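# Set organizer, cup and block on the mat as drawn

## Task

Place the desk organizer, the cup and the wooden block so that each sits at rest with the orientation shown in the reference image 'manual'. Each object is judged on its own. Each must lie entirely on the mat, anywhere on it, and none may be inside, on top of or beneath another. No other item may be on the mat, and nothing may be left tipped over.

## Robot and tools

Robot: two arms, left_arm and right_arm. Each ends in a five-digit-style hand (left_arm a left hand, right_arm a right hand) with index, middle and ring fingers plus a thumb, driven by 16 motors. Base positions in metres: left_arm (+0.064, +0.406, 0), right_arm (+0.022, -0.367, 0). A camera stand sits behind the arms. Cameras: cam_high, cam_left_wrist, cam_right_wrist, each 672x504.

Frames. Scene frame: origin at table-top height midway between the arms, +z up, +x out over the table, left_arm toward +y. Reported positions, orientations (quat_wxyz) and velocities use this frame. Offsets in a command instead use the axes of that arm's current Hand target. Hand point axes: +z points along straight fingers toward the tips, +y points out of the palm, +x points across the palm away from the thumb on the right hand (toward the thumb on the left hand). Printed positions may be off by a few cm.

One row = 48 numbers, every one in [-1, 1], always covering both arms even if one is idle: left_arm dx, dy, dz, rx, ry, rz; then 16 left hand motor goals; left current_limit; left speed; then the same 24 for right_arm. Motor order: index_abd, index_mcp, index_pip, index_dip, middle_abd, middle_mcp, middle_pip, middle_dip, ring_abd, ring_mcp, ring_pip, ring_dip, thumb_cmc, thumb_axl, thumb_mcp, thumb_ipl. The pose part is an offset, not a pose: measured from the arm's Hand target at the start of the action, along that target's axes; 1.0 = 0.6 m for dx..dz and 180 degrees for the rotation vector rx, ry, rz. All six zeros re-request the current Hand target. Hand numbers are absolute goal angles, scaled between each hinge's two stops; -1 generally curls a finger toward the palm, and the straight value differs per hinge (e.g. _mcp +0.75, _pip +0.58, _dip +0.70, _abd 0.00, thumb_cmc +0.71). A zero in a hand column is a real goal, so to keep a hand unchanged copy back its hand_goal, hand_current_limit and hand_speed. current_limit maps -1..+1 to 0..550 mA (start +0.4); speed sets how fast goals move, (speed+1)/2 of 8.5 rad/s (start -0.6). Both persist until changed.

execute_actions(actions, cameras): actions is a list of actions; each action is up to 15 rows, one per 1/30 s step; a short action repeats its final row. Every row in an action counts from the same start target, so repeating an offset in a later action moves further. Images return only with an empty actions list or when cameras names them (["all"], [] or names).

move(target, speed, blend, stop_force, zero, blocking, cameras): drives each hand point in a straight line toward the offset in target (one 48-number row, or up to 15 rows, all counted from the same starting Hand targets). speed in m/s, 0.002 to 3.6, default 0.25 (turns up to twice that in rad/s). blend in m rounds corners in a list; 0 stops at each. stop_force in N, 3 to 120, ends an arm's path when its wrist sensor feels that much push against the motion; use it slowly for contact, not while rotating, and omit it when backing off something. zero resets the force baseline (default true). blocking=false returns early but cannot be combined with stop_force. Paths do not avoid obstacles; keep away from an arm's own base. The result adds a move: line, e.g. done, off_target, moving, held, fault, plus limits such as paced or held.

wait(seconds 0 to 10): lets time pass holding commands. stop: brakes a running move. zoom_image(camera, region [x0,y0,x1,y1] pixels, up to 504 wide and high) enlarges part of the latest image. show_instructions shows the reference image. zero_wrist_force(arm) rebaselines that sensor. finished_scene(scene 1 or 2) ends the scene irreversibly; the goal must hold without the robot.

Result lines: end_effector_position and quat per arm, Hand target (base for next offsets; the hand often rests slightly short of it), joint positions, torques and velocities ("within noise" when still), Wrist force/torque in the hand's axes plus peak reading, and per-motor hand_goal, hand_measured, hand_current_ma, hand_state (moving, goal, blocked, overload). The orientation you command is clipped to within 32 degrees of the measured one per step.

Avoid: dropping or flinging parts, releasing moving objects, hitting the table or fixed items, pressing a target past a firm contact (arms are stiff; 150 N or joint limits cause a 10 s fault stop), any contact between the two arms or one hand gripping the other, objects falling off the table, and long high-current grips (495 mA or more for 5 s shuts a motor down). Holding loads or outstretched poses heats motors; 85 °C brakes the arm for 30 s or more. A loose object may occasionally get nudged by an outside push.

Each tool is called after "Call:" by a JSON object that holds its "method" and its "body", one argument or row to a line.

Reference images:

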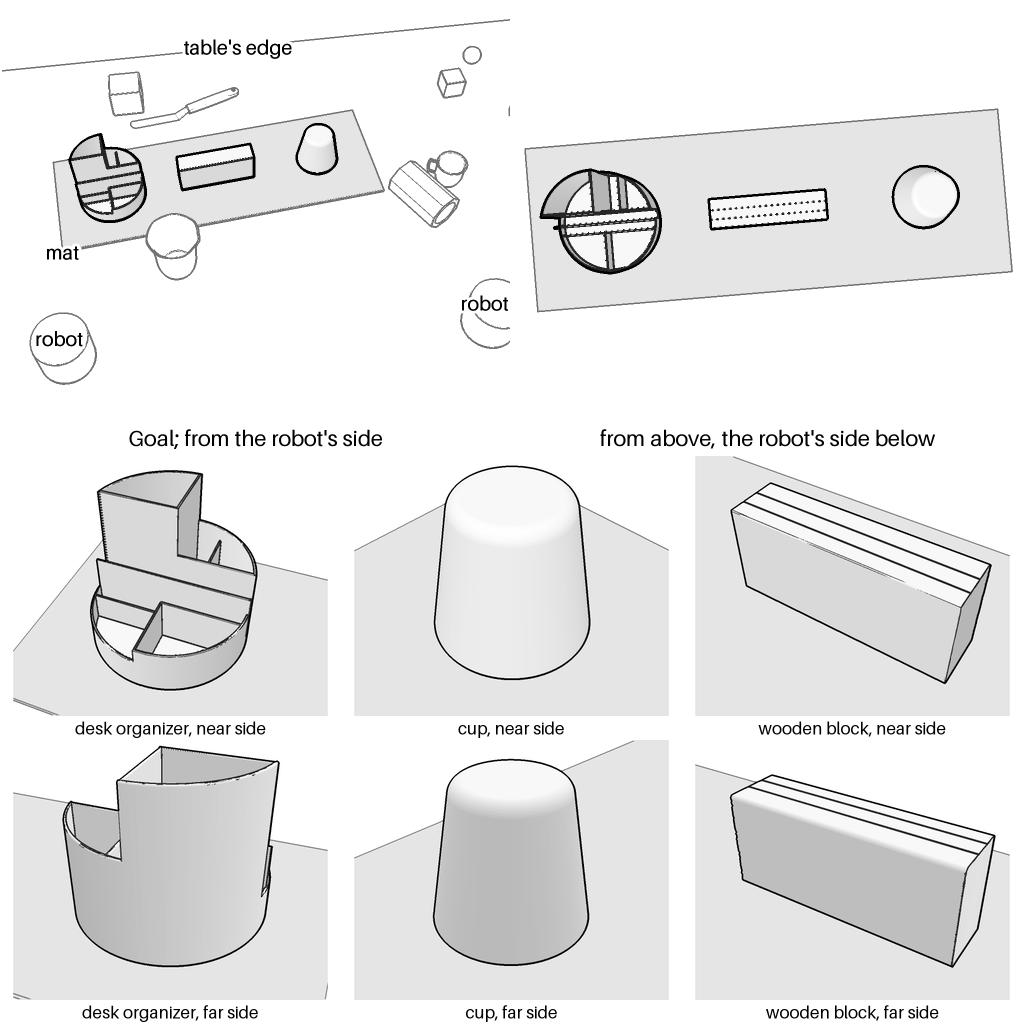

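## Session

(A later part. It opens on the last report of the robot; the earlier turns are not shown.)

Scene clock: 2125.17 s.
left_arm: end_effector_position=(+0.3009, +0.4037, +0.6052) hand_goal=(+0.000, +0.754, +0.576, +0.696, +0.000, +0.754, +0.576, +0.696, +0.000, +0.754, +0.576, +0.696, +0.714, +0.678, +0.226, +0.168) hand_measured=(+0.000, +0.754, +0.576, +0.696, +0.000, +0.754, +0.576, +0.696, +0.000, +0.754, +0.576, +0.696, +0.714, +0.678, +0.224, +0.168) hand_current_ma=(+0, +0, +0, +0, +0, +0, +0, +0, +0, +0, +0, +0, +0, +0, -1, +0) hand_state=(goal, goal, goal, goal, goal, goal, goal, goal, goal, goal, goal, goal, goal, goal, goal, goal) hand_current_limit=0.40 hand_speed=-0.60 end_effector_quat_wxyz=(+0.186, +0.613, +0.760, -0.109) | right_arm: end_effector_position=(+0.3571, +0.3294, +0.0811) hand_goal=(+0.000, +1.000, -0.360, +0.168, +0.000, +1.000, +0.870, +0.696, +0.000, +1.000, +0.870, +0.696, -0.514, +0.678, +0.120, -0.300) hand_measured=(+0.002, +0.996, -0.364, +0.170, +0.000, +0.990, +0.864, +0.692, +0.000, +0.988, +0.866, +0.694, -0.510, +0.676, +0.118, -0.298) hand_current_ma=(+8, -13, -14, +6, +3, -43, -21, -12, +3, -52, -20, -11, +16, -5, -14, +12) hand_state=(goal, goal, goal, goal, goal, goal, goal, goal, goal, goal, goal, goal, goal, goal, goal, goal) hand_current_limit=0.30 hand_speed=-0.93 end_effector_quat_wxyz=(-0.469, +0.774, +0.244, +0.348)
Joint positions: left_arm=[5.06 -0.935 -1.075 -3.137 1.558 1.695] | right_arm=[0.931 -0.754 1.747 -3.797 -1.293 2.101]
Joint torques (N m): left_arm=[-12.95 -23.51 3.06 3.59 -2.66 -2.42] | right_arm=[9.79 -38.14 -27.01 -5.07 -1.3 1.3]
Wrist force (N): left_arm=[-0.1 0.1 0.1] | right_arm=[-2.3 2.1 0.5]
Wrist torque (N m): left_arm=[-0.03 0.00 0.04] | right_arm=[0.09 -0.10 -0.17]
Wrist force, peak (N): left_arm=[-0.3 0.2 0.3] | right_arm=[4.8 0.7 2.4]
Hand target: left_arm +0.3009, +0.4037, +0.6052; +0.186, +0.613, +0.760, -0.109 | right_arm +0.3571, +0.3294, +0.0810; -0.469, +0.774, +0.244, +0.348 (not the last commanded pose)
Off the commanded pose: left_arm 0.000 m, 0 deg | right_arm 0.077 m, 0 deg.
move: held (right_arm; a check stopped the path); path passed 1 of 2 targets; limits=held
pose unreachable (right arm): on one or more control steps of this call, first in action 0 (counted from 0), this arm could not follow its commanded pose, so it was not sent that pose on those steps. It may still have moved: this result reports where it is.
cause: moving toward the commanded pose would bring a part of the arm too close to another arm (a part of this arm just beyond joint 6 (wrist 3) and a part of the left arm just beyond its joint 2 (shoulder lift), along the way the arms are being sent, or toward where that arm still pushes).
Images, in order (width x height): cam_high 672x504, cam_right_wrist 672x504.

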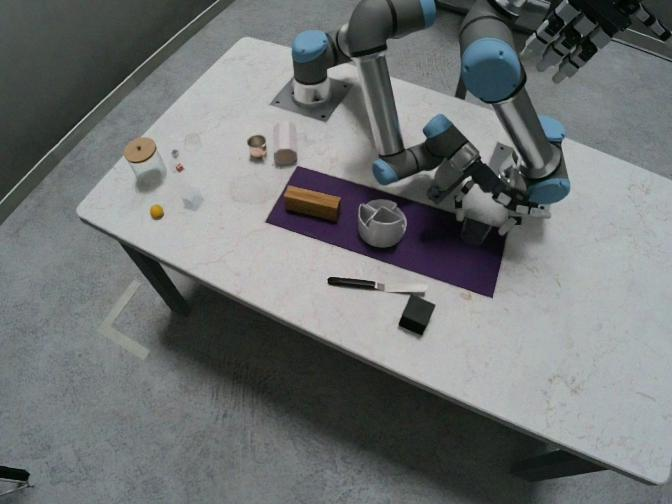

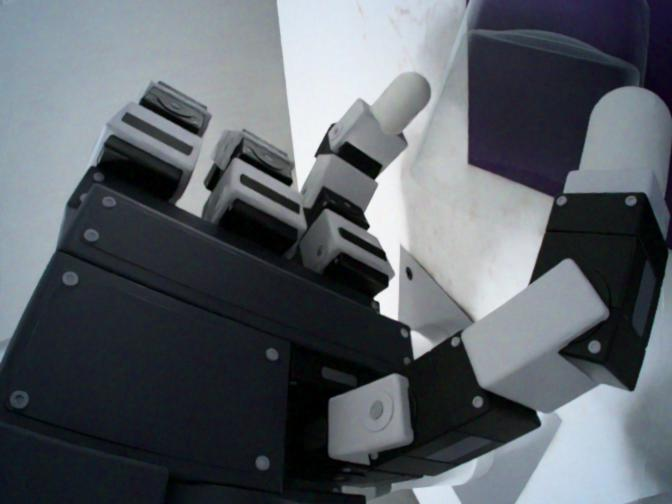

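Call:
{"method": "move", "body": {
  "target": [
    [0,0,0,0,0,0, 0,0.754,0.576,0.696,0,0.754,0.576,0.696,0,0.754,0.576,0.696,0.714,0.678,0.226,0.168,0.4,-0.6, 0.1196,-0.0115,-0.0065,0,0,0, 0,1,-0.36,0.168,0,1,0.869,0.696,0,1,0.869,0.696,-0.514,0.678,0.12,-0.30,0.3,-0.93],
    [0,0,0,0,0,0, 0,0.754,0.576,0.696,0,0.754,0.576,0.696,0,0.754,0.576,0.696,0.714,0.678,0.226,0.168,0.4,-0.6, 0.1043,0.0359,0.0047,0,-0.1388,0.2406, 0,1,-0.36,0.168,0,1,0.869,0.696,0,1,0.869,0.696,-0.514,0.678,0.12,-0.30,0.3,-0.93]
  ],
  "speed": 0.15,
  "cameras": ["cam_high", "cam_right_wrist"]
}}

Call:
{"method": "zoom_image", "body": {
  "camera": "cam_high",
  "region": [440, 200, 510, 270]
}}

Scene clock: 2162.17 s.
left_arm: end_effector_position=(+0.3009, +0.4037, +0.6052) hand_goal=(+0.000, +0.754, +0.576, +0.696, +0.000, +0.754, +0.576, +0.696, +0.000, +0.754, +0.576, +0.696, +0.714, +0.678, +0.226, +0.168) hand_measured=(+0.000, +0.754, +0.576, +0.696, +0.000, +0.754, +0.576, +0.696, +0.000, +0.754, +0.576, +0.696, +0.714, +0.678, +0.224, +0.168) hand_current_ma=(+0, +0, +0, +0, +0, +0, +0, +0, +0, +0, +0, +0, +0, +0, -1, +0) hand_state=(goal, goal, goal, goal, goal, goal, goal, goal, goal, goal, goal, goal, goal, goal, goal, goal) hand_current_limit=0.40 hand_speed=-0.60 end_effector_quat_wxyz=(+0.186, +0.613, +0.760, -0.109) | right_arm: end_effector_position=(+0.4131, +0.3257, +0.1162) hand_goal=(+0.000, +1.000, -0.360, +0.168, +0.000, +1.000, +0.870, +0.696, +0.000, +1.000, +0.870, +0.696, -0.514, +0.678, +0.120, -0.300) hand_measured=(+0.002, +0.994, -0.364, +0.170, +0.002, +0.990, +0.864, +0.692, +0.000, +0.988, +0.866, +0.694, -0.512, +0.678, +0.118, -0.298) hand_current_ma=(+8, -25, -14, +6, +3, -43, -21, -12, +3, -52, -20, -11, +7, -5, -14, +12) hand_state=(goal, goal, goal, goal, goal, goal, goal, goal, goal, goal, goal, goal, goal, goal, goal, goal) hand_current_limit=0.30 hand_speed=-0.93 end_effector_quat_wxyz=(-0.501, +0.865, +0.037, -0.020)
Joint positions: left_arm=[5.06 -0.935 -1.075 -3.137 1.558 1.695] | right_arm=[0.693 -0.813 1.465 -3.017 -0.79 2.532]
Joint torques (N m): left_arm=[-12.52 -24.42 3.22 3.48 -2.94 -2.51] | right_arm=[-9.18 -39.8 -31.9 -0.82 3.11 1.46]
Wrist force (N): left_arm=[-0.1 0.1 0.1] | right_arm=[-0.1 2.0 1.2]
Wrist torque (N m): left_arm=[-0.03 0.00 0.04] | right_arm=[-0.08 -0.21 0.03]
Wrist force, peak (N): left_arm=[-0.3 0.1 0.5] | right_arm=[-3.2 2.3 0.7]
Hand target: left_arm +0.3009, +0.4037, +0.6052; +0.186, +0.613, +0.760, -0.109 | right_arm +0.4131, +0.3257, +0.1162; -0.500, +0.865, +0.037, -0.020
Off the commanded pose: left_arm 0.000 m, 0 deg | right_arm 0.000 m, 0 deg.
move: done
Images, in order (width x height): cam_high 672x504, cam_right_wrist 672x504.

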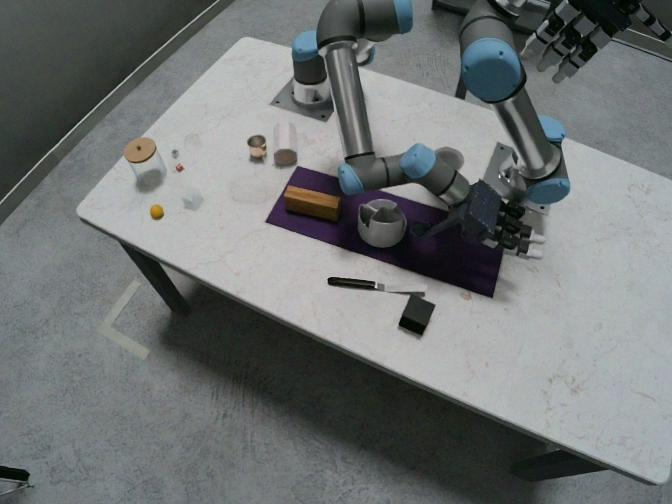

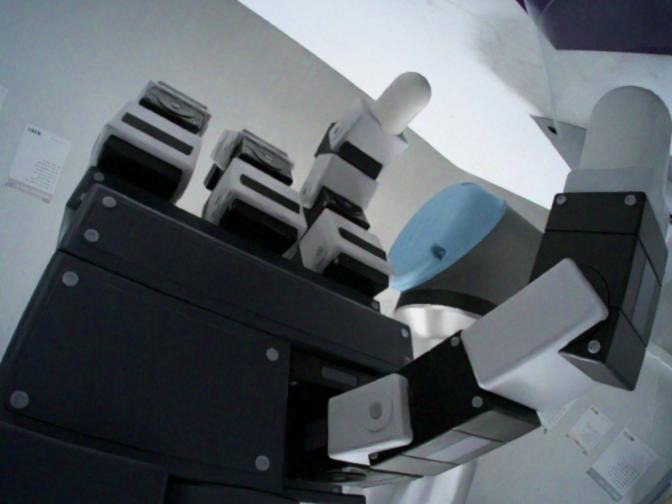

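Scaled by 7.200 from the camera's 672x504 image, which has a finer 960x720 frame.

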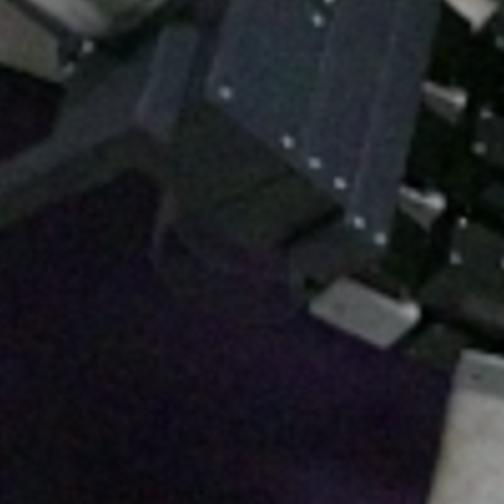

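Call:
{"method": "move", "body": {
  "target": [0,0,0,0,0,0, 0,0.754,0.576,0.696,0,0.754,0.576,0.696,0,0.754,0.576,0.696,0.714,0.678,0.226,0.168,0.4,-0.6, 0,0.0606,0.035,0,0,0, 0,1,-0.36,0.168,0,1,0.869,0.696,0,1,0.869,0.696,-0.514,0.678,0.12,-0.30,0.3,-0.93],
  "speed": 0.08,
  "stop_force": 5,
  "cameras": ["cam_high", "cam_right_wrist"]
}}

Call:
{"method": "zoom_image", "body": {
  "camera": "cam_high",
  "region": [440, 210, 500, 270]
}}

Scene clock: 2170.47 s.
left_arm: end_effector_position=(+0.3009, +0.4037, +0.6052) hand_goal=(+0.000, +0.754, +0.576, +0.696, +0.000, +0.754, +0.576, +0.696, +0.000, +0.754, +0.576, +0.696, +0.714, +0.678, +0.226, +0.168) hand_measured=(+0.000, +0.754, +0.576, +0.696, +0.000, +0.754, +0.576, +0.696, +0.000, +0.754, +0.576, +0.696, +0.714, +0.678, +0.224, +0.168) hand_current_ma=(+0, +0, +0, +0, +0, +0, +0, +0, +0, +0, +0, +0, +0, +0, -1, +0) hand_state=(goal, goal, goal, goal, goal, goal, goal, goal, goal, goal, goal, goal, goal, goal, goal, goal) hand_current_limit=0.40 hand_speed=-0.60 end_effector_quat_wxyz=(+0.186, +0.613, +0.760, -0.109) | right_arm: end_effector_position=(+0.4132, +0.3258, +0.0741) hand_goal=(+0.000, +1.000, -0.360, +0.168, +0.000, +1.000, +0.870, +0.696, +0.000, +1.000, +0.870, +0.696, -0.514, +0.678, +0.120, -0.300) hand_measured=(+0.002, +0.994, -0.364, +0.170, +0.002, +0.990, +0.864, +0.692, +0.000, +0.988, +0.866, +0.694, -0.512, +0.678, +0.118, -0.298) hand_current_ma=(+8, -26, -14, +6, +3, -43, -21, -12, +3, -52, -20, -11, +7, -5, -14, +12) hand_state=(goal, goal, goal, goal, goal, goal, goal, goal, goal, goal, goal, goal, goal, goal, goal, goal) hand_current_limit=0.30 hand_speed=-0.93 end_effector_quat_wxyz=(-0.500, +0.865, +0.037, -0.020)
Joint positions: left_arm=[5.06 -0.935 -1.075 -3.137 1.558 1.695] | right_arm=[0.692 -0.75 1.477 -3.092 -0.79 2.533]
Joint torques (N m): left_arm=[-13.72 -24 4.27 3.7 -2.72 -2.4] | right_arm=[6.74 -41.24 -23.52 -5.1 0.1 1.19]
Wrist force (N): left_arm=[0.0 0.0 0.2] | right_arm=[-0.2 2.1 1.3]
Wrist torque (N m): left_arm=[-0.05 -0.01 0.05] | right_arm=[-0.08 -0.19 0.02]
Wrist force, peak (N): left_arm=[-0.3 0.1 0.3] | right_arm=[-0.3 2.6 1.6]
Hand target: left_arm +0.3009, +0.4037, +0.6052; +0.186, +0.613, +0.760, -0.109 | right_arm +0.4132, +0.3258, +0.0742; -0.500, +0.865, +0.037, -0.020
Off the commanded pose: left_arm 0.000 m, 0 deg | right_arm 0.000 m, 0 deg.
move: done
Images, in order (width x height): cam_high 672x504, cam_right_wrist 672x504.

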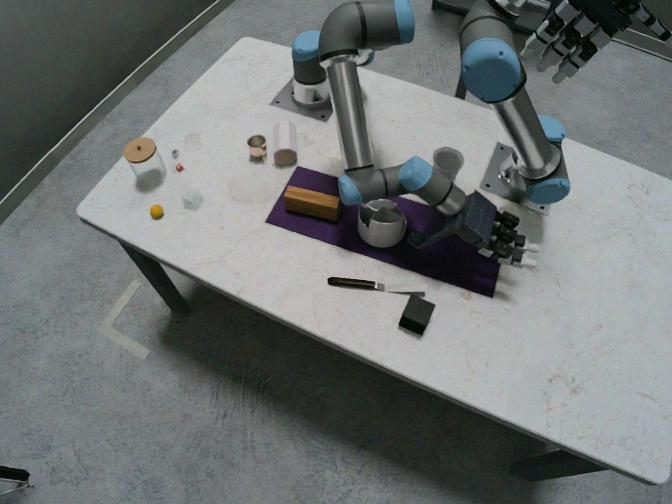

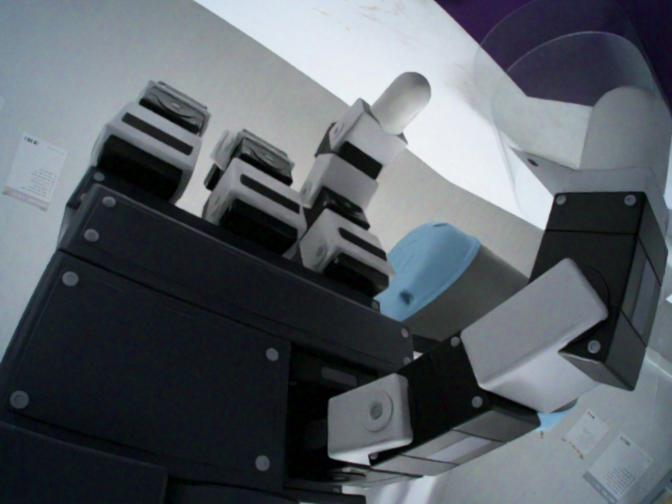

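Scaled by 8.400 from the camera's 672x504 image, which has a finer 960x720 frame.

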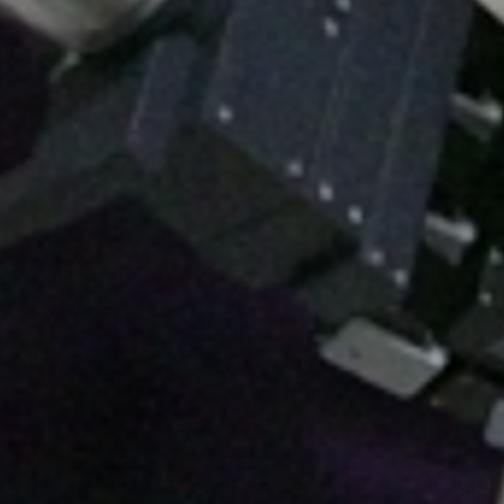

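Call:
{"method": "move", "body": {
  "target": [0,0,0,0,0,0, 0,0.754,0.576,0.696,0,0.754,0.576,0.696,0,0.754,0.576,0.696,0.714,0.678,0.226,0.168,0.4,-0.6, 0,0.0332,0.0192,0,0,0, 0,1,-0.36,0.168,0,1,0.869,0.696,0,1,0.869,0.696,-0.514,0.678,0.12,-0.30,0.3,-0.93],
  "speed": 0.05,
  "stop_force": 5,
  "cameras": ["cam_high", "cam_right_wrist"]
}}

Call:
{"method": "zoom_image", "body": {
  "camera": "cam_high",
  "region": [330, 150, 510, 280]
}}

Scene clock: 2195.77 s.
left_arm: end_effector_position=(+0.3009, +0.4037, +0.6052) hand_goal=(+0.000, +0.754, +0.576, +0.696, +0.000, +0.754, +0.576, +0.696, +0.000, +0.754, +0.576, +0.696, +0.714, +0.678, +0.226, +0.168) hand_measured=(+0.000, +0.754, +0.576, +0.696, +0.000, +0.754, +0.576, +0.696, +0.000, +0.754, +0.576, +0.696, +0.714, +0.678, +0.224, +0.168) hand_current_ma=(+0, +0, +0, +0, +0, +0, +0, +0, +0, +0, +0, +0, +0, +0, -1, +0) hand_state=(goal, goal, goal, goal, goal, goal, goal, goal, goal, goal, goal, goal, goal, goal, goal, goal) hand_current_limit=0.40 hand_speed=-0.60 end_effector_quat_wxyz=(+0.186, +0.613, +0.760, -0.109) | right_arm: end_effector_position=(+0.4133, +0.3259, +0.0512) hand_goal=(+0.000, +1.000, -0.360, +0.168, +0.000, +1.000, +0.870, +0.696, +0.000, +1.000, +0.870, +0.696, -0.514, +0.678, +0.120, -0.300) hand_measured=(+0.002, +0.994, -0.364, +0.170, +0.002, +0.990, +0.864, +0.692, +0.000, +0.988, +0.866, +0.694, -0.512, +0.678, +0.118, -0.298) hand_current_ma=(+8, -26, -14, +6, +3, -43, -21, -12, +3, -52, -20, -11, +7, -5, -14, +12) hand_state=(goal, goal, goal, goal, goal, goal, goal, goal, goal, goal, goal, goal, goal, goal, goal, goal) hand_current_limit=0.30 hand_speed=-0.93 end_effector_quat_wxyz=(-0.500, +0.865, +0.037, -0.020)
Joint positions: left_arm=[5.06 -0.935 -1.075 -3.137 1.558 1.695] | right_arm=[0.692 -0.713 1.479 -3.131 -0.79 2.533]
Joint torques (N m): left_arm=[-11.89 -24.95 2.69 3.35 -2.9 -2.46] | right_arm=[9.28 -43.16 -28.77 -4.88 -0.35 1.36]
Wrist force (N): left_arm=[-0.3 0.1 0.2] | right_arm=[-0.4 2.2 1.4]
Wrist torque (N m): left_arm=[-0.02 0.03 0.02] | right_arm=[-0.06 -0.18 0.01]
Wrist force, peak (N): left_arm=[-0.2 0.1 0.4] | right_arm=[-0.3 2.7 1.6]
Hand target: left_arm +0.3009, +0.4037, +0.6052; +0.186, +0.613, +0.760, -0.109 | right_arm +0.4133, +0.3259, +0.0512; -0.500, +0.865, +0.037, -0.020
Off the commanded pose: left_arm 0.000 m, 0 deg | right_arm 0.000 m, 0 deg.
move: done
Images, in order (width x height): cam_high 672x504, cam_right_wrist 672x504.

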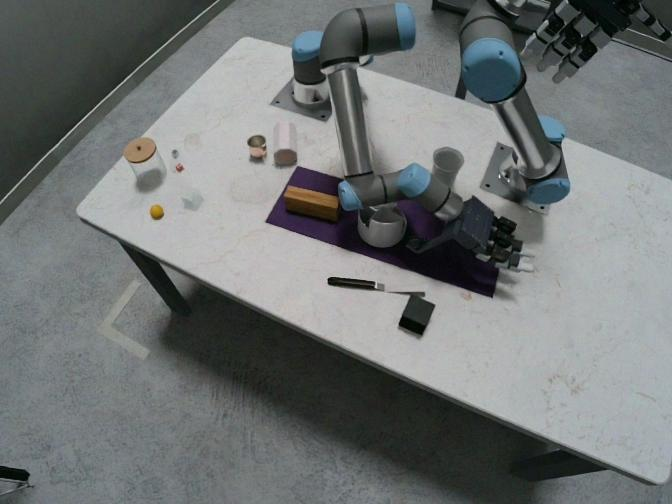

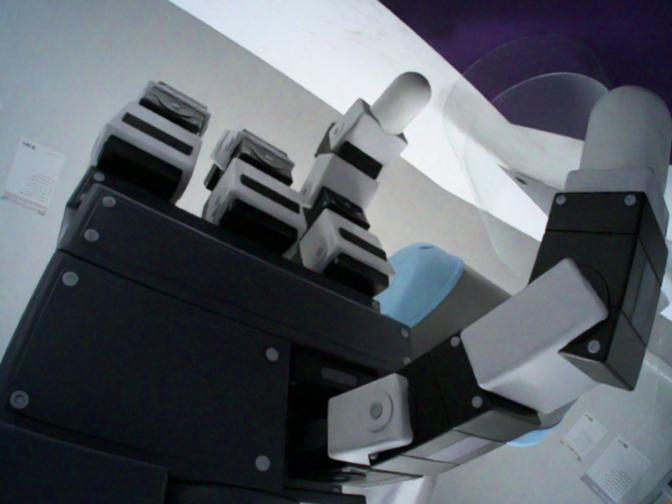

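Scaled by 2.800 from the camera's 672x504 image, which has a finer 960x720 frame.

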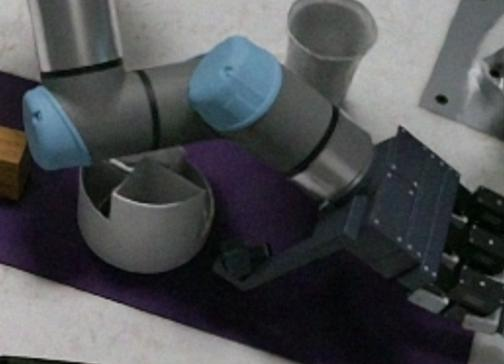

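Call:
{"method": "zoom_image", "body": {
  "camera": "cam_right_wrist",
  "region": [370, 0, 670, 300]
}}

Scaled by 1.680 from the camera's 672x504 image, which has a finer 960x720 frame.

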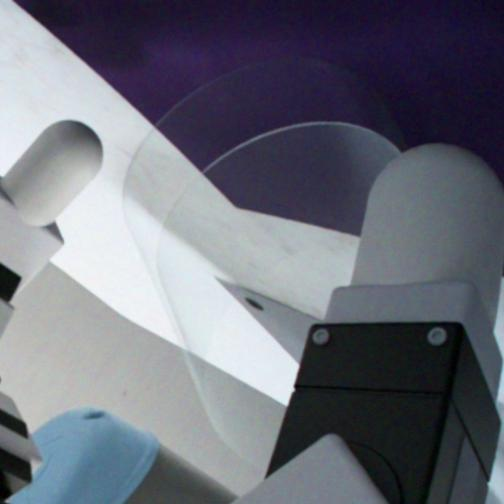

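Call:
{"method": "move", "body": {
  "target": [
    [0,0,0,0,0,0, 0,0.754,0.576,0.696,0,0.754,0.576,0.696,0,0.754,0.576,0.696,0.714,0.678,0.226,0.168,0.4,-0.6, 0,0.0087,0.005,0,0,0, 0,1,-0.36,0.168,0,1,0.869,0.696,0,1,0.869,0.696,-0.514,0.678,0.12,-0.30,0.3,-0.93],
    [0,0,0,0,0,0, 0,0.754,0.576,0.696,0,0.754,0.576,0.696,0,0.754,0.576,0.696,0.714,0.678,0.226,0.168,0.4,-0.6, 0,0.0087,0.005,0,0,0, 0,1,-0.85,0.15,0,1,0.869,0.696,0,1,0.869,0.696,-0.514,0.678,-0.35,-0.32,0.4,-0.93]
  ],
  "speed": 0.03,
  "cameras": ["cam_high", "cam_right_wrist"]
}}

Call:
{"method": "zoom_image", "body": {
  "camera": "cam_right_wrist",
  "region": [370, 0, 670, 300]
}}

Scene clock: 2215.97 s.
left_arm: end_effector_position=(+0.3009, +0.4037, +0.6052) hand_goal=(+0.000, +0.754, +0.576, +0.696, +0.000, +0.754, +0.576, +0.696, +0.000, +0.754, +0.576, +0.696, +0.714, +0.678, +0.226, +0.168) hand_measured=(+0.000, +0.754, +0.576, +0.696, +0.000, +0.754, +0.576, +0.696, +0.000, +0.754, +0.576, +0.696, +0.714, +0.678, +0.224, +0.168) hand_current_ma=(+0, +0, +0, +0, +0, +0, +0, +0, +0, +0, +0, +0, +0, +0, -1, +0) hand_state=(goal, goal, goal, goal, goal, goal, goal, goal, goal, goal, goal, goal, goal, goal, goal, goal) hand_current_limit=0.40 hand_speed=-0.60 end_effector_quat_wxyz=(+0.186, +0.613, +0.760, -0.109) | right_arm: end_effector_position=(+0.4133, +0.3259, +0.0451) hand_goal=(+0.000, +1.000, -0.850, +0.150, +0.000, +1.000, +0.870, +0.696, +0.000, +1.000, +0.870, +0.696, -0.514, +0.678, -0.350, -0.320) hand_measured=(+0.002, +1.000, -0.640, +0.160, +0.002, +0.990, +0.864, +0.692, +0.000, +0.988, +0.866, +0.694, -0.526, +0.674, -0.044, -0.310) hand_current_ma=(+4, +1, +385, +44, +3, -43, -21, -12, +3, -52, -20, -11, -54, -22, +385, +62) hand_state=(goal, goal, blocked, goal, goal, goal, goal, goal, goal, goal, goal, goal, goal, goal, blocked, goal) hand_current_limit=0.40 hand_speed=-0.93 end_effector_quat_wxyz=(-0.500, +0.865, +0.037, -0.020)
Joint positions: left_arm=[5.06 -0.935 -1.075 -3.137 1.558 1.695] | right_arm=[0.692 -0.703 1.479 -3.141 -0.79 2.533]
Joint torques (N m): left_arm=[-13.82 -23.1 4.2 3.54 -2.71 -2.31] | right_arm=[0.69 -41.88 -8.57 -4.32 1.19 -1.18]
Wrist force (N): left_arm=[-0.2 -0.1 0.3] | right_arm=[0.5 0.3 -1.1]
Wrist torque (N m): left_arm=[-0.07 0.02 0.04] | right_arm=[-0.09 -0.27 0.07]
Wrist force, peak (N): left_arm=[-0.2 0.2 0.5] | right_arm=[-0.1 2.6 1.6]
Hand target: left_arm +0.3009, +0.4037, +0.6052; +0.186, +0.613, +0.760, -0.109 | right_arm +0.4133, +0.3259, +0.0451; -0.500, +0.865, +0.037, -0.020
Off the commanded pose: left_arm 0.000 m, 0 deg | right_arm 0.000 m, 0 deg.
move: done
Images, in order (width x height): cam_high 672x504, cam_right_wrist 672x504.

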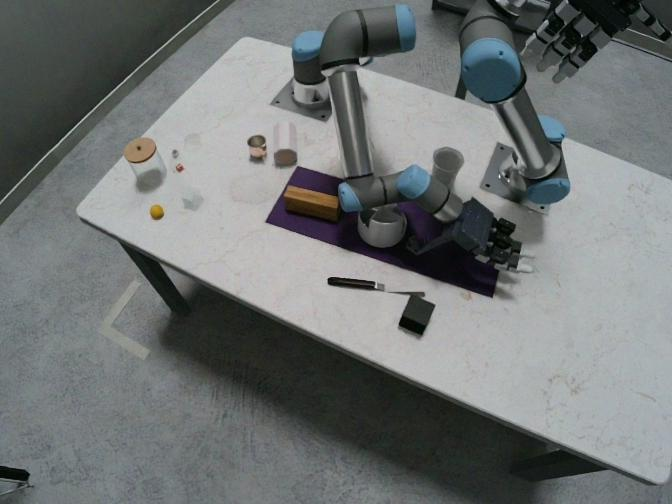

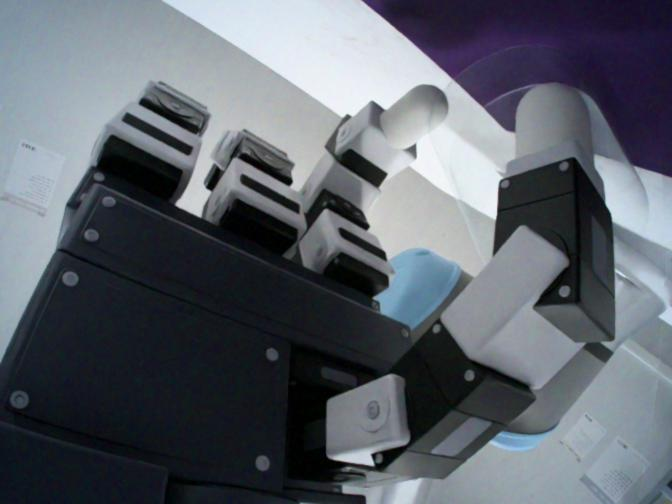

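Scaled by 1.680 from the camera's 672x504 image, which has a finer 960x720 frame.

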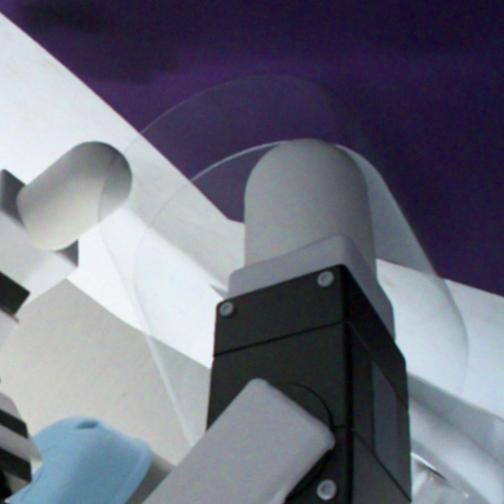

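Call:
{"method": "move", "body": {
  "target": [
    [0,0,0,0,0,0, 0,0.754,0.576,0.696,0,0.754,0.576,0.696,0,0.754,0.576,0.696,0.714,0.678,0.226,0.168,0.4,-0.6, 0,0,0,0,0,0, 0,1,-0.46,0.165,0,1,0.869,0.696,0,1,0.869,0.696,-0.514,0.678,0.08,-0.30,0.4,-0.93],
    [0,0,0,0,0,0, 0,0.754,0.576,0.696,0,0.754,0.576,0.696,0,0.754,0.576,0.696,0.714,0.678,0.226,0.168,0.4,-0.6, -0.0175,0,0,0,0,0, 0,1,-0.46,0.165,0,1,0.869,0.696,0,1,0.869,0.696,-0.514,0.678,0.08,-0.30,0.4,-0.93],
    [0,0,0,0,0,0, 0,0.754,0.576,0.696,0,0.754,0.576,0.696,0,0.754,0.576,0.696,0.714,0.678,0.226,0.168,0.4,-0.6, -0.0175,0,0,0,0,0, 0,1,-0.85,0.15,0,1,0.869,0.696,0,1,0.869,0.696,-0.514,0.678,-0.35,-0.32,0.75,-0.93]
  ],
  "speed": 0.04,
  "cameras": ["cam_right_wrist"]
}}

Call:
{"method": "zoom_image", "body": {
  "camera": "cam_right_wrist",
  "region": [370, 0, 670, 300]
}}

Scene clock: 2229.83 s.
left_arm: end_effector_position=(+0.3009, +0.4037, +0.6052) hand_goal=(+0.000, +0.754, +0.576, +0.696, +0.000, +0.754, +0.576, +0.696, +0.000, +0.754, +0.576, +0.696, +0.714, +0.678, +0.226, +0.168) hand_measured=(+0.000, +0.754, +0.576, +0.696, +0.000, +0.754, +0.576, +0.696, +0.000, +0.754, +0.576, +0.696, +0.714, +0.678, +0.224, +0.168) hand_current_ma=(+0, +0, +0, +0, +0, +0, +0, +0, +0, +0, +0, +0, +0, +0, -1, +0) hand_state=(goal, goal, goal, goal, goal, goal, goal, goal, goal, goal, goal, goal, goal, goal, goal, goal) hand_current_limit=0.40 hand_speed=-0.60 end_effector_quat_wxyz=(+0.186, +0.613, +0.760, -0.109) | right_arm: end_effector_position=(+0.4029, +0.3250, +0.0451) hand_goal=(+0.000, +1.000, -0.850, +0.150, +0.000, +1.000, +0.870, +0.696, +0.000, +1.000, +0.870, +0.696, -0.514, +0.678, -0.350, -0.320) hand_measured=(+0.000, +1.000, -0.632, +0.164, +0.002, +0.990, +0.864, +0.692, +0.000, +0.988, +0.866, +0.694, -0.520, +0.676, -0.006, -0.302) hand_current_ma=(+2, +1, +481, +56, +3, -43, -21, -12, +3, -52, -20, -11, -28, -12, +481, +102) hand_state=(goal, goal, blocked, goal, goal, goal, goal, goal, goal, goal, goal, goal, goal, goal, blocked, goal) hand_current_limit=0.75 hand_speed=-0.93 end_effector_quat_wxyz=(-0.501, +0.865, +0.037, -0.020)
Joint positions: left_arm=[5.06 -0.935 -1.075 -3.137 1.558 1.695] | right_arm=[0.702 -0.713 1.504 -3.161 -0.797 2.542]
Joint torques (N m): left_arm=[-13.26 -22.94 3.5 3.52 -2.73 -2.37] | right_arm=[13.33 -53.68 -8.47 -4.45 -0.45 1.19]
Wrist force (N): left_arm=[-0.2 -0.1 0.1] | right_arm=[0.1 0.7 0.6]
Wrist torque (N m): left_arm=[-0.05 0.01 0.04] | right_arm=[-0.02 -0.25 0.10]
Wrist force, peak (N): left_arm=[-0.4 0.2 0.2] | right_arm=[-0.3 2.6 1.5]
Hand target: left_arm +0.3009, +0.4037, +0.6052; +0.186, +0.613, +0.760, -0.109 | right_arm +0.4029, +0.3250, +0.0451; -0.500, +0.865, +0.037, -0.020
Off the commanded pose: left_arm 0.000 m, 0 deg | right_arm 0.000 m, 0 deg.
move: done
Images, in order (width x height): cam_right_wrist 672x504.

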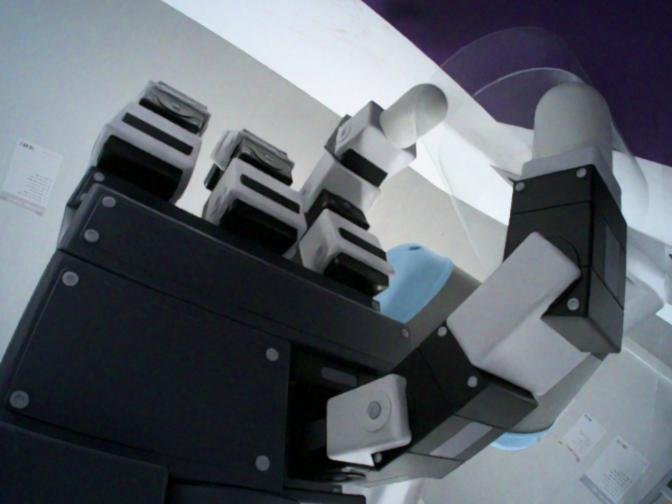

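Scaled by 1.680 from the camera's 672x504 image, which has a finer 960x720 frame.

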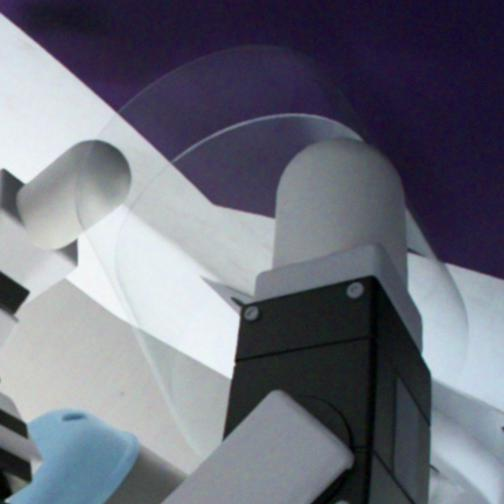

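Call:
{"method": "move", "body": {
  "target": [0,0,0,0,0,0, 0,0.754,0.576,0.696,0,0.754,0.576,0.696,0,0.754,0.576,0.696,0.714,0.678,0.226,0.168,0.4,-0.6, 0,-0.1227,-0.0708,0,0,0, 0,1,-0.85,0.15,0,1,0.869,0.696,0,1,0.869,0.696,-0.514,0.678,-0.35,-0.32,0.75,-0.93],
  "speed": 0.05,
  "cameras": ["cam_high", "cam_right_wrist"]
}}

Call:
{"method": "zoom_image", "body": {
  "camera": "cam_right_wrist",
  "region": [370, 0, 670, 300]
}}

Call:
{"method": "zoom_image", "body": {
  "camera": "cam_high",
  "region": [430, 180, 510, 260]
}}

Scene clock: 2237.60 s.
left_arm: end_effector_position=(+0.3009, +0.4037, +0.6052) hand_goal=(+0.000, +0.754, +0.576, +0.696, +0.000, +0.754, +0.576, +0.696, +0.000, +0.754, +0.576, +0.696, +0.714, +0.678, +0.226, +0.168) hand_measured=(+0.000, +0.754, +0.576, +0.696, +0.000, +0.754, +0.576, +0.696, +0.000, +0.754, +0.576, +0.696, +0.714, +0.678, +0.224, +0.168) hand_current_ma=(+0, +0, +0, +0, +0, +0, +0, +0, +0, +0, +0, +0, +0, +0, -1, +0) hand_state=(goal, goal, goal, goal, goal, goal, goal, goal, goal, goal, goal, goal, goal, goal, goal, goal) hand_current_limit=0.40 hand_speed=-0.60 end_effector_quat_wxyz=(+0.186, +0.613, +0.760, -0.109) | right_arm: end_effector_position=(+0.4026, +0.3249, +0.1300) hand_goal=(+0.000, +1.000, -0.850, +0.150, +0.000, +1.000, +0.870, +0.696, +0.000, +1.000, +0.870, +0.696, -0.514, +0.678, -0.350, -0.320) hand_measured=(+0.000, +1.000, -0.662, +0.170, +0.002, +0.990, +0.864, +0.692, +0.000, +0.988, +0.866, +0.694, -0.520, +0.676, -0.006, -0.300) hand_current_ma=(+2, +1, +481, +88, +3, -43, -21, -12, +3, -52, -20, -11, -28, -12, +481, +123) hand_state=(goal, goal, blocked, blocked, goal, goal, goal, goal, goal, goal, goal, goal, goal, goal, blocked, blocked) hand_current_limit=0.75 hand_speed=-0.93 end_effector_quat_wxyz=(-0.500, +0.865, +0.037, -0.020)
Joint positions: left_arm=[5.06 -0.935 -1.075 -3.137 1.558 1.695] | right_arm=[0.702 -0.845 1.484 -3.009 -0.797 2.542]
Joint torques (N m): left_arm=[-11.16 -23.87 4.46 3.4 -2.95 -2.68] | right_arm=[11.79 -57.67 -33.94 -1.19 -0.35 -1.39]
Wrist force (N): left_arm=[-0.2 -0.2 0.1] | right_arm=[-0.3 3.9 2.3]
Wrist torque (N m): left_arm=[-0.06 0.01 0.04] | right_arm=[-0.09 -0.19 0.00]
Wrist force, peak (N): left_arm=[-0.3 0.2 0.4] | right_arm=[-0.1 4.4 2.5]
Hand target: left_arm +0.3009, +0.4037, +0.6052; +0.186, +0.613, +0.760, -0.109 | right_arm +0.4026, +0.3249, +0.1301; -0.500, +0.865, +0.037, -0.020
Off the commanded pose: left_arm 0.000 m, 0 deg | right_arm 0.000 m, 0 deg.
move: done
Images, in order (width x height): cam_high 672x504, cam_right_wrist 672x504.

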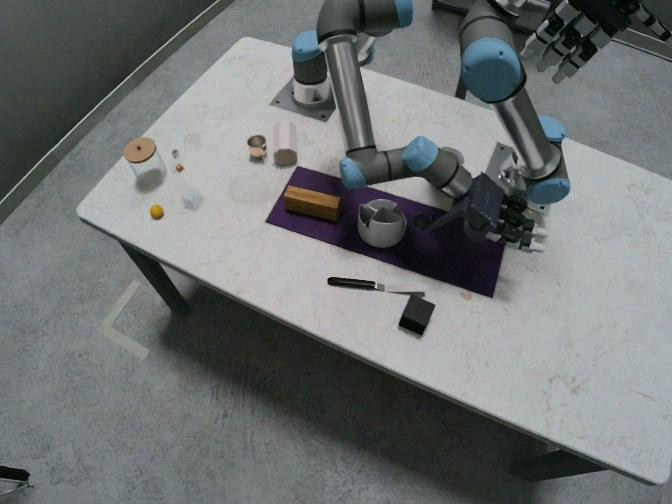

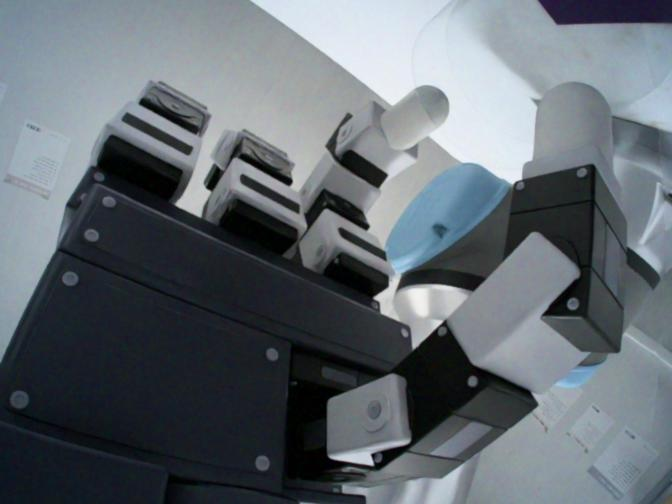

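Scaled by 1.680 from the camera's 672x504 image, which has a finer 960x720 frame.

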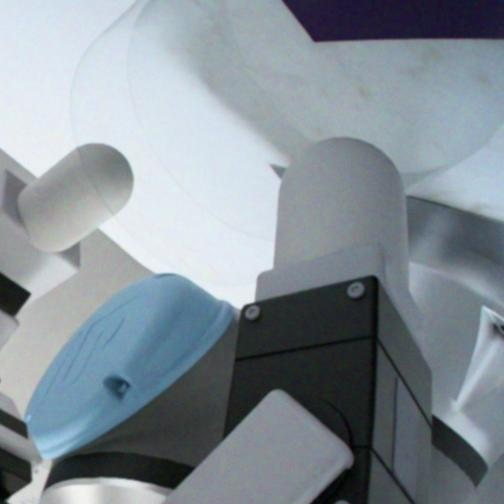

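Scaled by 6.300 from the camera's 672x504 image, which has a finer 960x720 frame.

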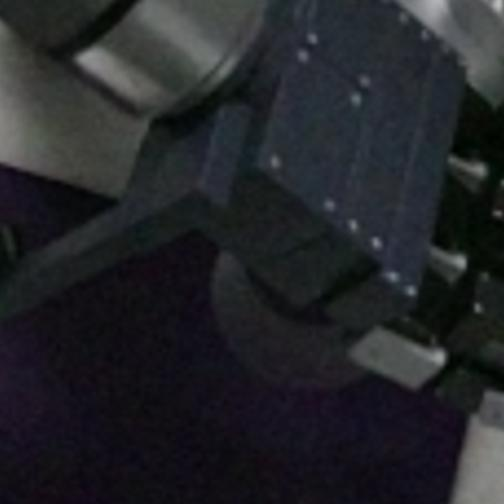

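Call:
{"method": "move", "body": {
  "target": [0,0,0,0,0,0, 0,0.754,0.576,0.696,0,0.754,0.576,0.696,0,0.754,0.576,0.696,0.714,0.678,0.226,0.168,0.4,-0.6, 0.0333,-0.0627,-0.0362,0,0.1111,-0.1924, 0,1,-0.85,0.15,0,1,0.869,0.696,0,1,0.869,0.696,-0.514,0.678,-0.35,-0.32,0.75,-0.93],
  "speed": 0.12,
  "cameras": ["cam_high", "cam_right_wrist"]
}}

Call:
{"method": "zoom_image", "body": {
  "camera": "cam_high",
  "region": [430, 180, 510, 260]
}}

Scene clock: 2254.23 s.
left_arm: end_effector_position=(+0.3009, +0.4037, +0.6052) hand_goal=(+0.000, +0.754, +0.576, +0.696, +0.000, +0.754, +0.576, +0.696, +0.000, +0.754, +0.576, +0.696, +0.714, +0.678, +0.226, +0.168) hand_measured=(+0.000, +0.754, +0.576, +0.696, +0.000, +0.754, +0.576, +0.696, +0.000, +0.754, +0.576, +0.696, +0.714, +0.678, +0.224, +0.168) hand_current_ma=(+0, +0, +0, +0, +0, +0, +0, +0, +0, +0, +0, +0, +0, +0, -1, +0) hand_state=(goal, goal, goal, goal, goal, goal, goal, goal, goal, goal, goal, goal, goal, goal, goal, goal) hand_current_limit=0.40 hand_speed=-0.60 end_effector_quat_wxyz=(+0.186, +0.613, +0.760, -0.109) | right_arm: end_effector_position=(+0.4224, +0.3264, +0.1736) hand_goal=(+0.000, +1.000, -0.850, +0.150, +0.000, +1.000, +0.870, +0.696, +0.000, +1.000, +0.870, +0.696, -0.514, +0.678, -0.350, -0.320) hand_measured=(+0.000, +1.000, -0.666, +0.170, +0.002, +0.990, +0.864, +0.692, +0.000, +0.988, +0.866, +0.694, -0.504, +0.682, -0.006, -0.298) hand_current_ma=(+2, +1, +479, +90, +3, -43, -21, -12, +3, -52, -20, -11, +42, +19, +481, +124) hand_state=(goal, goal, blocked, blocked, goal, goal, goal, goal, goal, goal, goal, goal, goal, goal, blocked, blocked) hand_current_limit=0.75 hand_speed=-0.93 end_effector_quat_wxyz=(-0.483, +0.805, +0.205, +0.277)
Joint positions: left_arm=[5.06 -0.935 -1.075 -3.137 1.558 1.695] | right_arm=[0.808 -0.912 1.628 -3.423 -1.132 2.176]
Joint torques (N m): left_arm=[-12.78 -24.83 3.56 3.55 -2.85 -2.41] | right_arm=[13.17 -38.31 -9.92 -5.18 -1.37 -1.43]
Wrist force (N): left_arm=[-0.3 0.0 0.0] | right_arm=[-3.4 4.1 1.2]
Wrist torque (N m): left_arm=[-0.03 0.02 0.03] | right_arm=[0.07 -0.13 -0.05]
Wrist force, peak (N): left_arm=[-0.2 0.1 0.4] | right_arm=[-2.2 4.7 2.0]
Hand target: left_arm +0.3009, +0.4037, +0.6052; +0.186, +0.613, +0.760, -0.109 | right_arm +0.4224, +0.3264, +0.1736; -0.482, +0.805, +0.205, +0.278
Off the commanded pose: left_arm 0.000 m, 0 deg | right_arm 0.000 m, 0 deg.
move: done
Images, in order (width x height): cam_high 672x504, cam_right_wrist 672x504.

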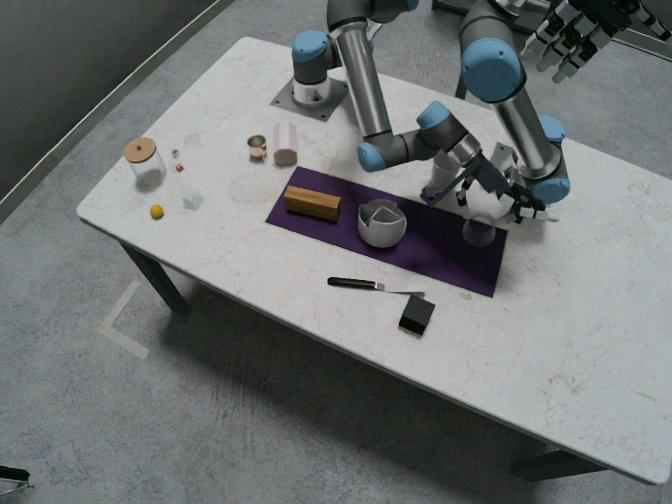

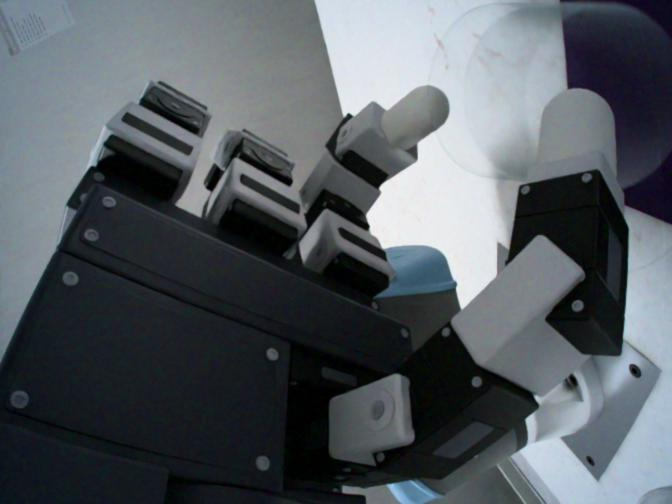

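Scaled by 6.300 from the camera's 672x504 image, which has a finer 960x720 frame.

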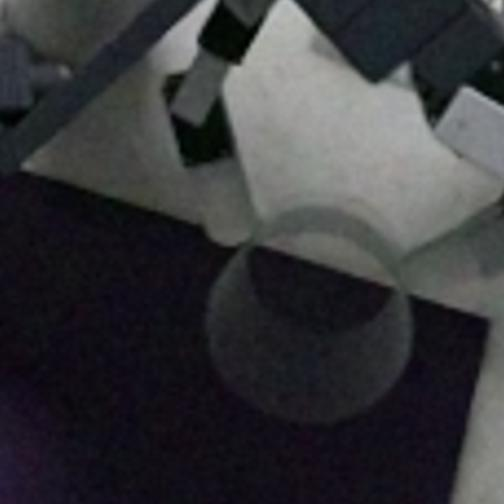

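Call:
{"method": "move", "body": {
  "target": [0,0,0,0,0,0, 0,0.754,0.576,0.696,0,0.754,0.576,0.696,0,0.754,0.576,0.696,0.714,0.678,0.226,0.168,0.4,-0.6, -0.0142,0.0328,-0.0967,0,0.0611,-0.1058, 0,1,-0.85,0.15,0,1,0.869,0.696,0,1,0.869,0.696,-0.514,0.678,-0.35,-0.32,0.75,-0.93],
  "speed": 0.12,
  "cameras": ["cam_high", "cam_right_wrist"]
}}

Call:
{"method": "zoom_image", "body": {
  "camera": "cam_high",
  "region": [420, 170, 500, 250]
}}

Scene clock: 2290.53 s.
left_arm: end_effector_position=(+0.3009, +0.4037, +0.6052) hand_goal=(+0.000, +0.754, +0.576, +0.696, +0.000, +0.754, +0.576, +0.696, +0.000, +0.754, +0.576, +0.696, +0.714, +0.678, +0.226, +0.168) hand_measured=(+0.000, +0.754, +0.576, +0.696, +0.000, +0.754, +0.576, +0.696, +0.000, +0.754, +0.576, +0.696, +0.714, +0.678, +0.224, +0.168) hand_current_ma=(+0, +0, +0, +0, +0, +0, +0, +0, +0, +0, +0, +0, +0, +0, -1, +0) hand_state=(goal, goal, goal, goal, goal, goal, goal, goal, goal, goal, goal, goal, goal, goal, goal, goal) hand_current_limit=0.40 hand_speed=-0.60 end_effector_quat_wxyz=(+0.186, +0.613, +0.760, -0.109) | right_arm: end_effector_position=(+0.4133, +0.2654, +0.1771) hand_goal=(+0.000, +1.000, -0.850, +0.150, +0.000, +1.000, +0.870, +0.696, +0.000, +1.000, +0.870, +0.696, -0.514, +0.678, -0.350, -0.320) hand_measured=(+0.000, +1.000, -0.672, +0.170, +0.002, +0.990, +0.864, +0.692, +0.000, +0.988, +0.866, +0.694, -0.498, +0.686, -0.006, -0.298) hand_current_ma=(+2, +1, +481, +90, +3, -43, -21, -12, +3, -52, -19, -11, +69, +38, +481, +127) hand_state=(goal, goal, blocked, blocked, goal, goal, goal, goal, goal, goal, goal, goal, goal, goal, blocked, blocked) hand_current_limit=0.75 hand_speed=-0.93 end_effector_quat_wxyz=(-0.447, +0.730, +0.288, +0.429)
Joint positions: left_arm=[5.06 -0.935 -1.075 -3.137 1.558 1.695] | right_arm=[0.808 -0.935 1.873 -3.83 -1.22 1.914]
Joint torques (N m): left_arm=[-13.02 -22.37 3.14 3.52 -2.83 -2.59] | right_arm=[-9.24 -33.89 -7.59 -5.22 -1.54 -1.63]
Wrist force (N): left_arm=[0.0 0.2 0.1] | right_arm=[-4.4 3.4 0.4]
Wrist torque (N m): left_arm=[-0.01 -0.01 0.04] | right_arm=[0.17 -0.11 -0.09]
Wrist force, peak (N): left_arm=[-0.3 0.0 0.3] | right_arm=[-4.4 3.4 0.5]
Hand target: left_arm +0.3009, +0.4037, +0.6052; +0.186, +0.613, +0.760, -0.109 | right_arm +0.4133, +0.2654, +0.1771; -0.447, +0.730, +0.288, +0.429
Off the commanded pose: left_arm 0.000 m, 0 deg | right_arm 0.000 m, 0 deg.
move: done
Images, in order (width x height): cam_high 672x504, cam_right_wrist 672x504.

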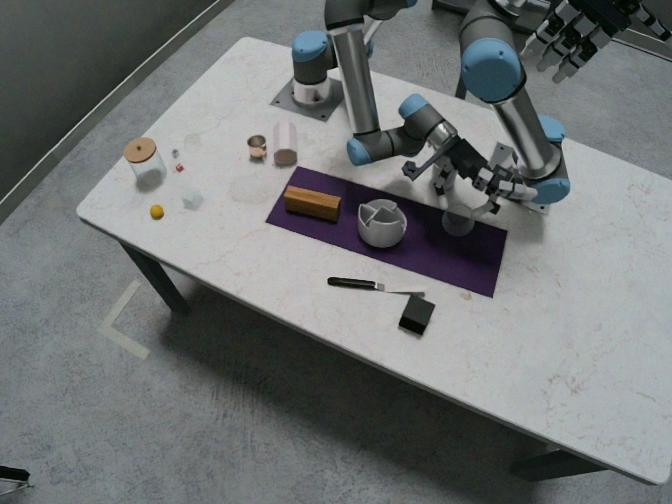

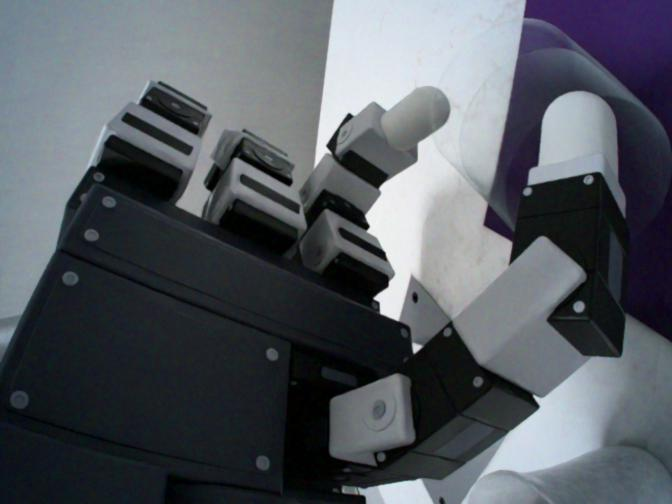

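Scaled by 6.300 from the camera's 672x504 image, which has a finer 960x720 frame.

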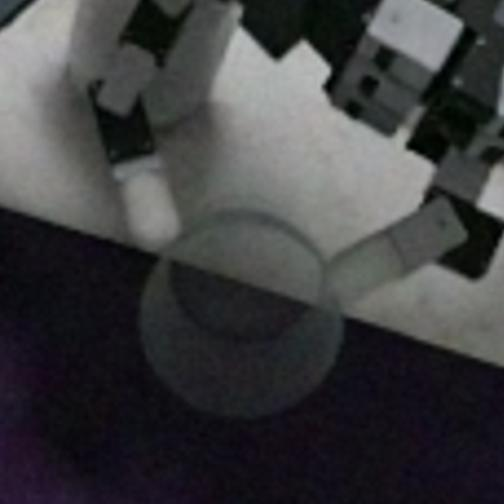

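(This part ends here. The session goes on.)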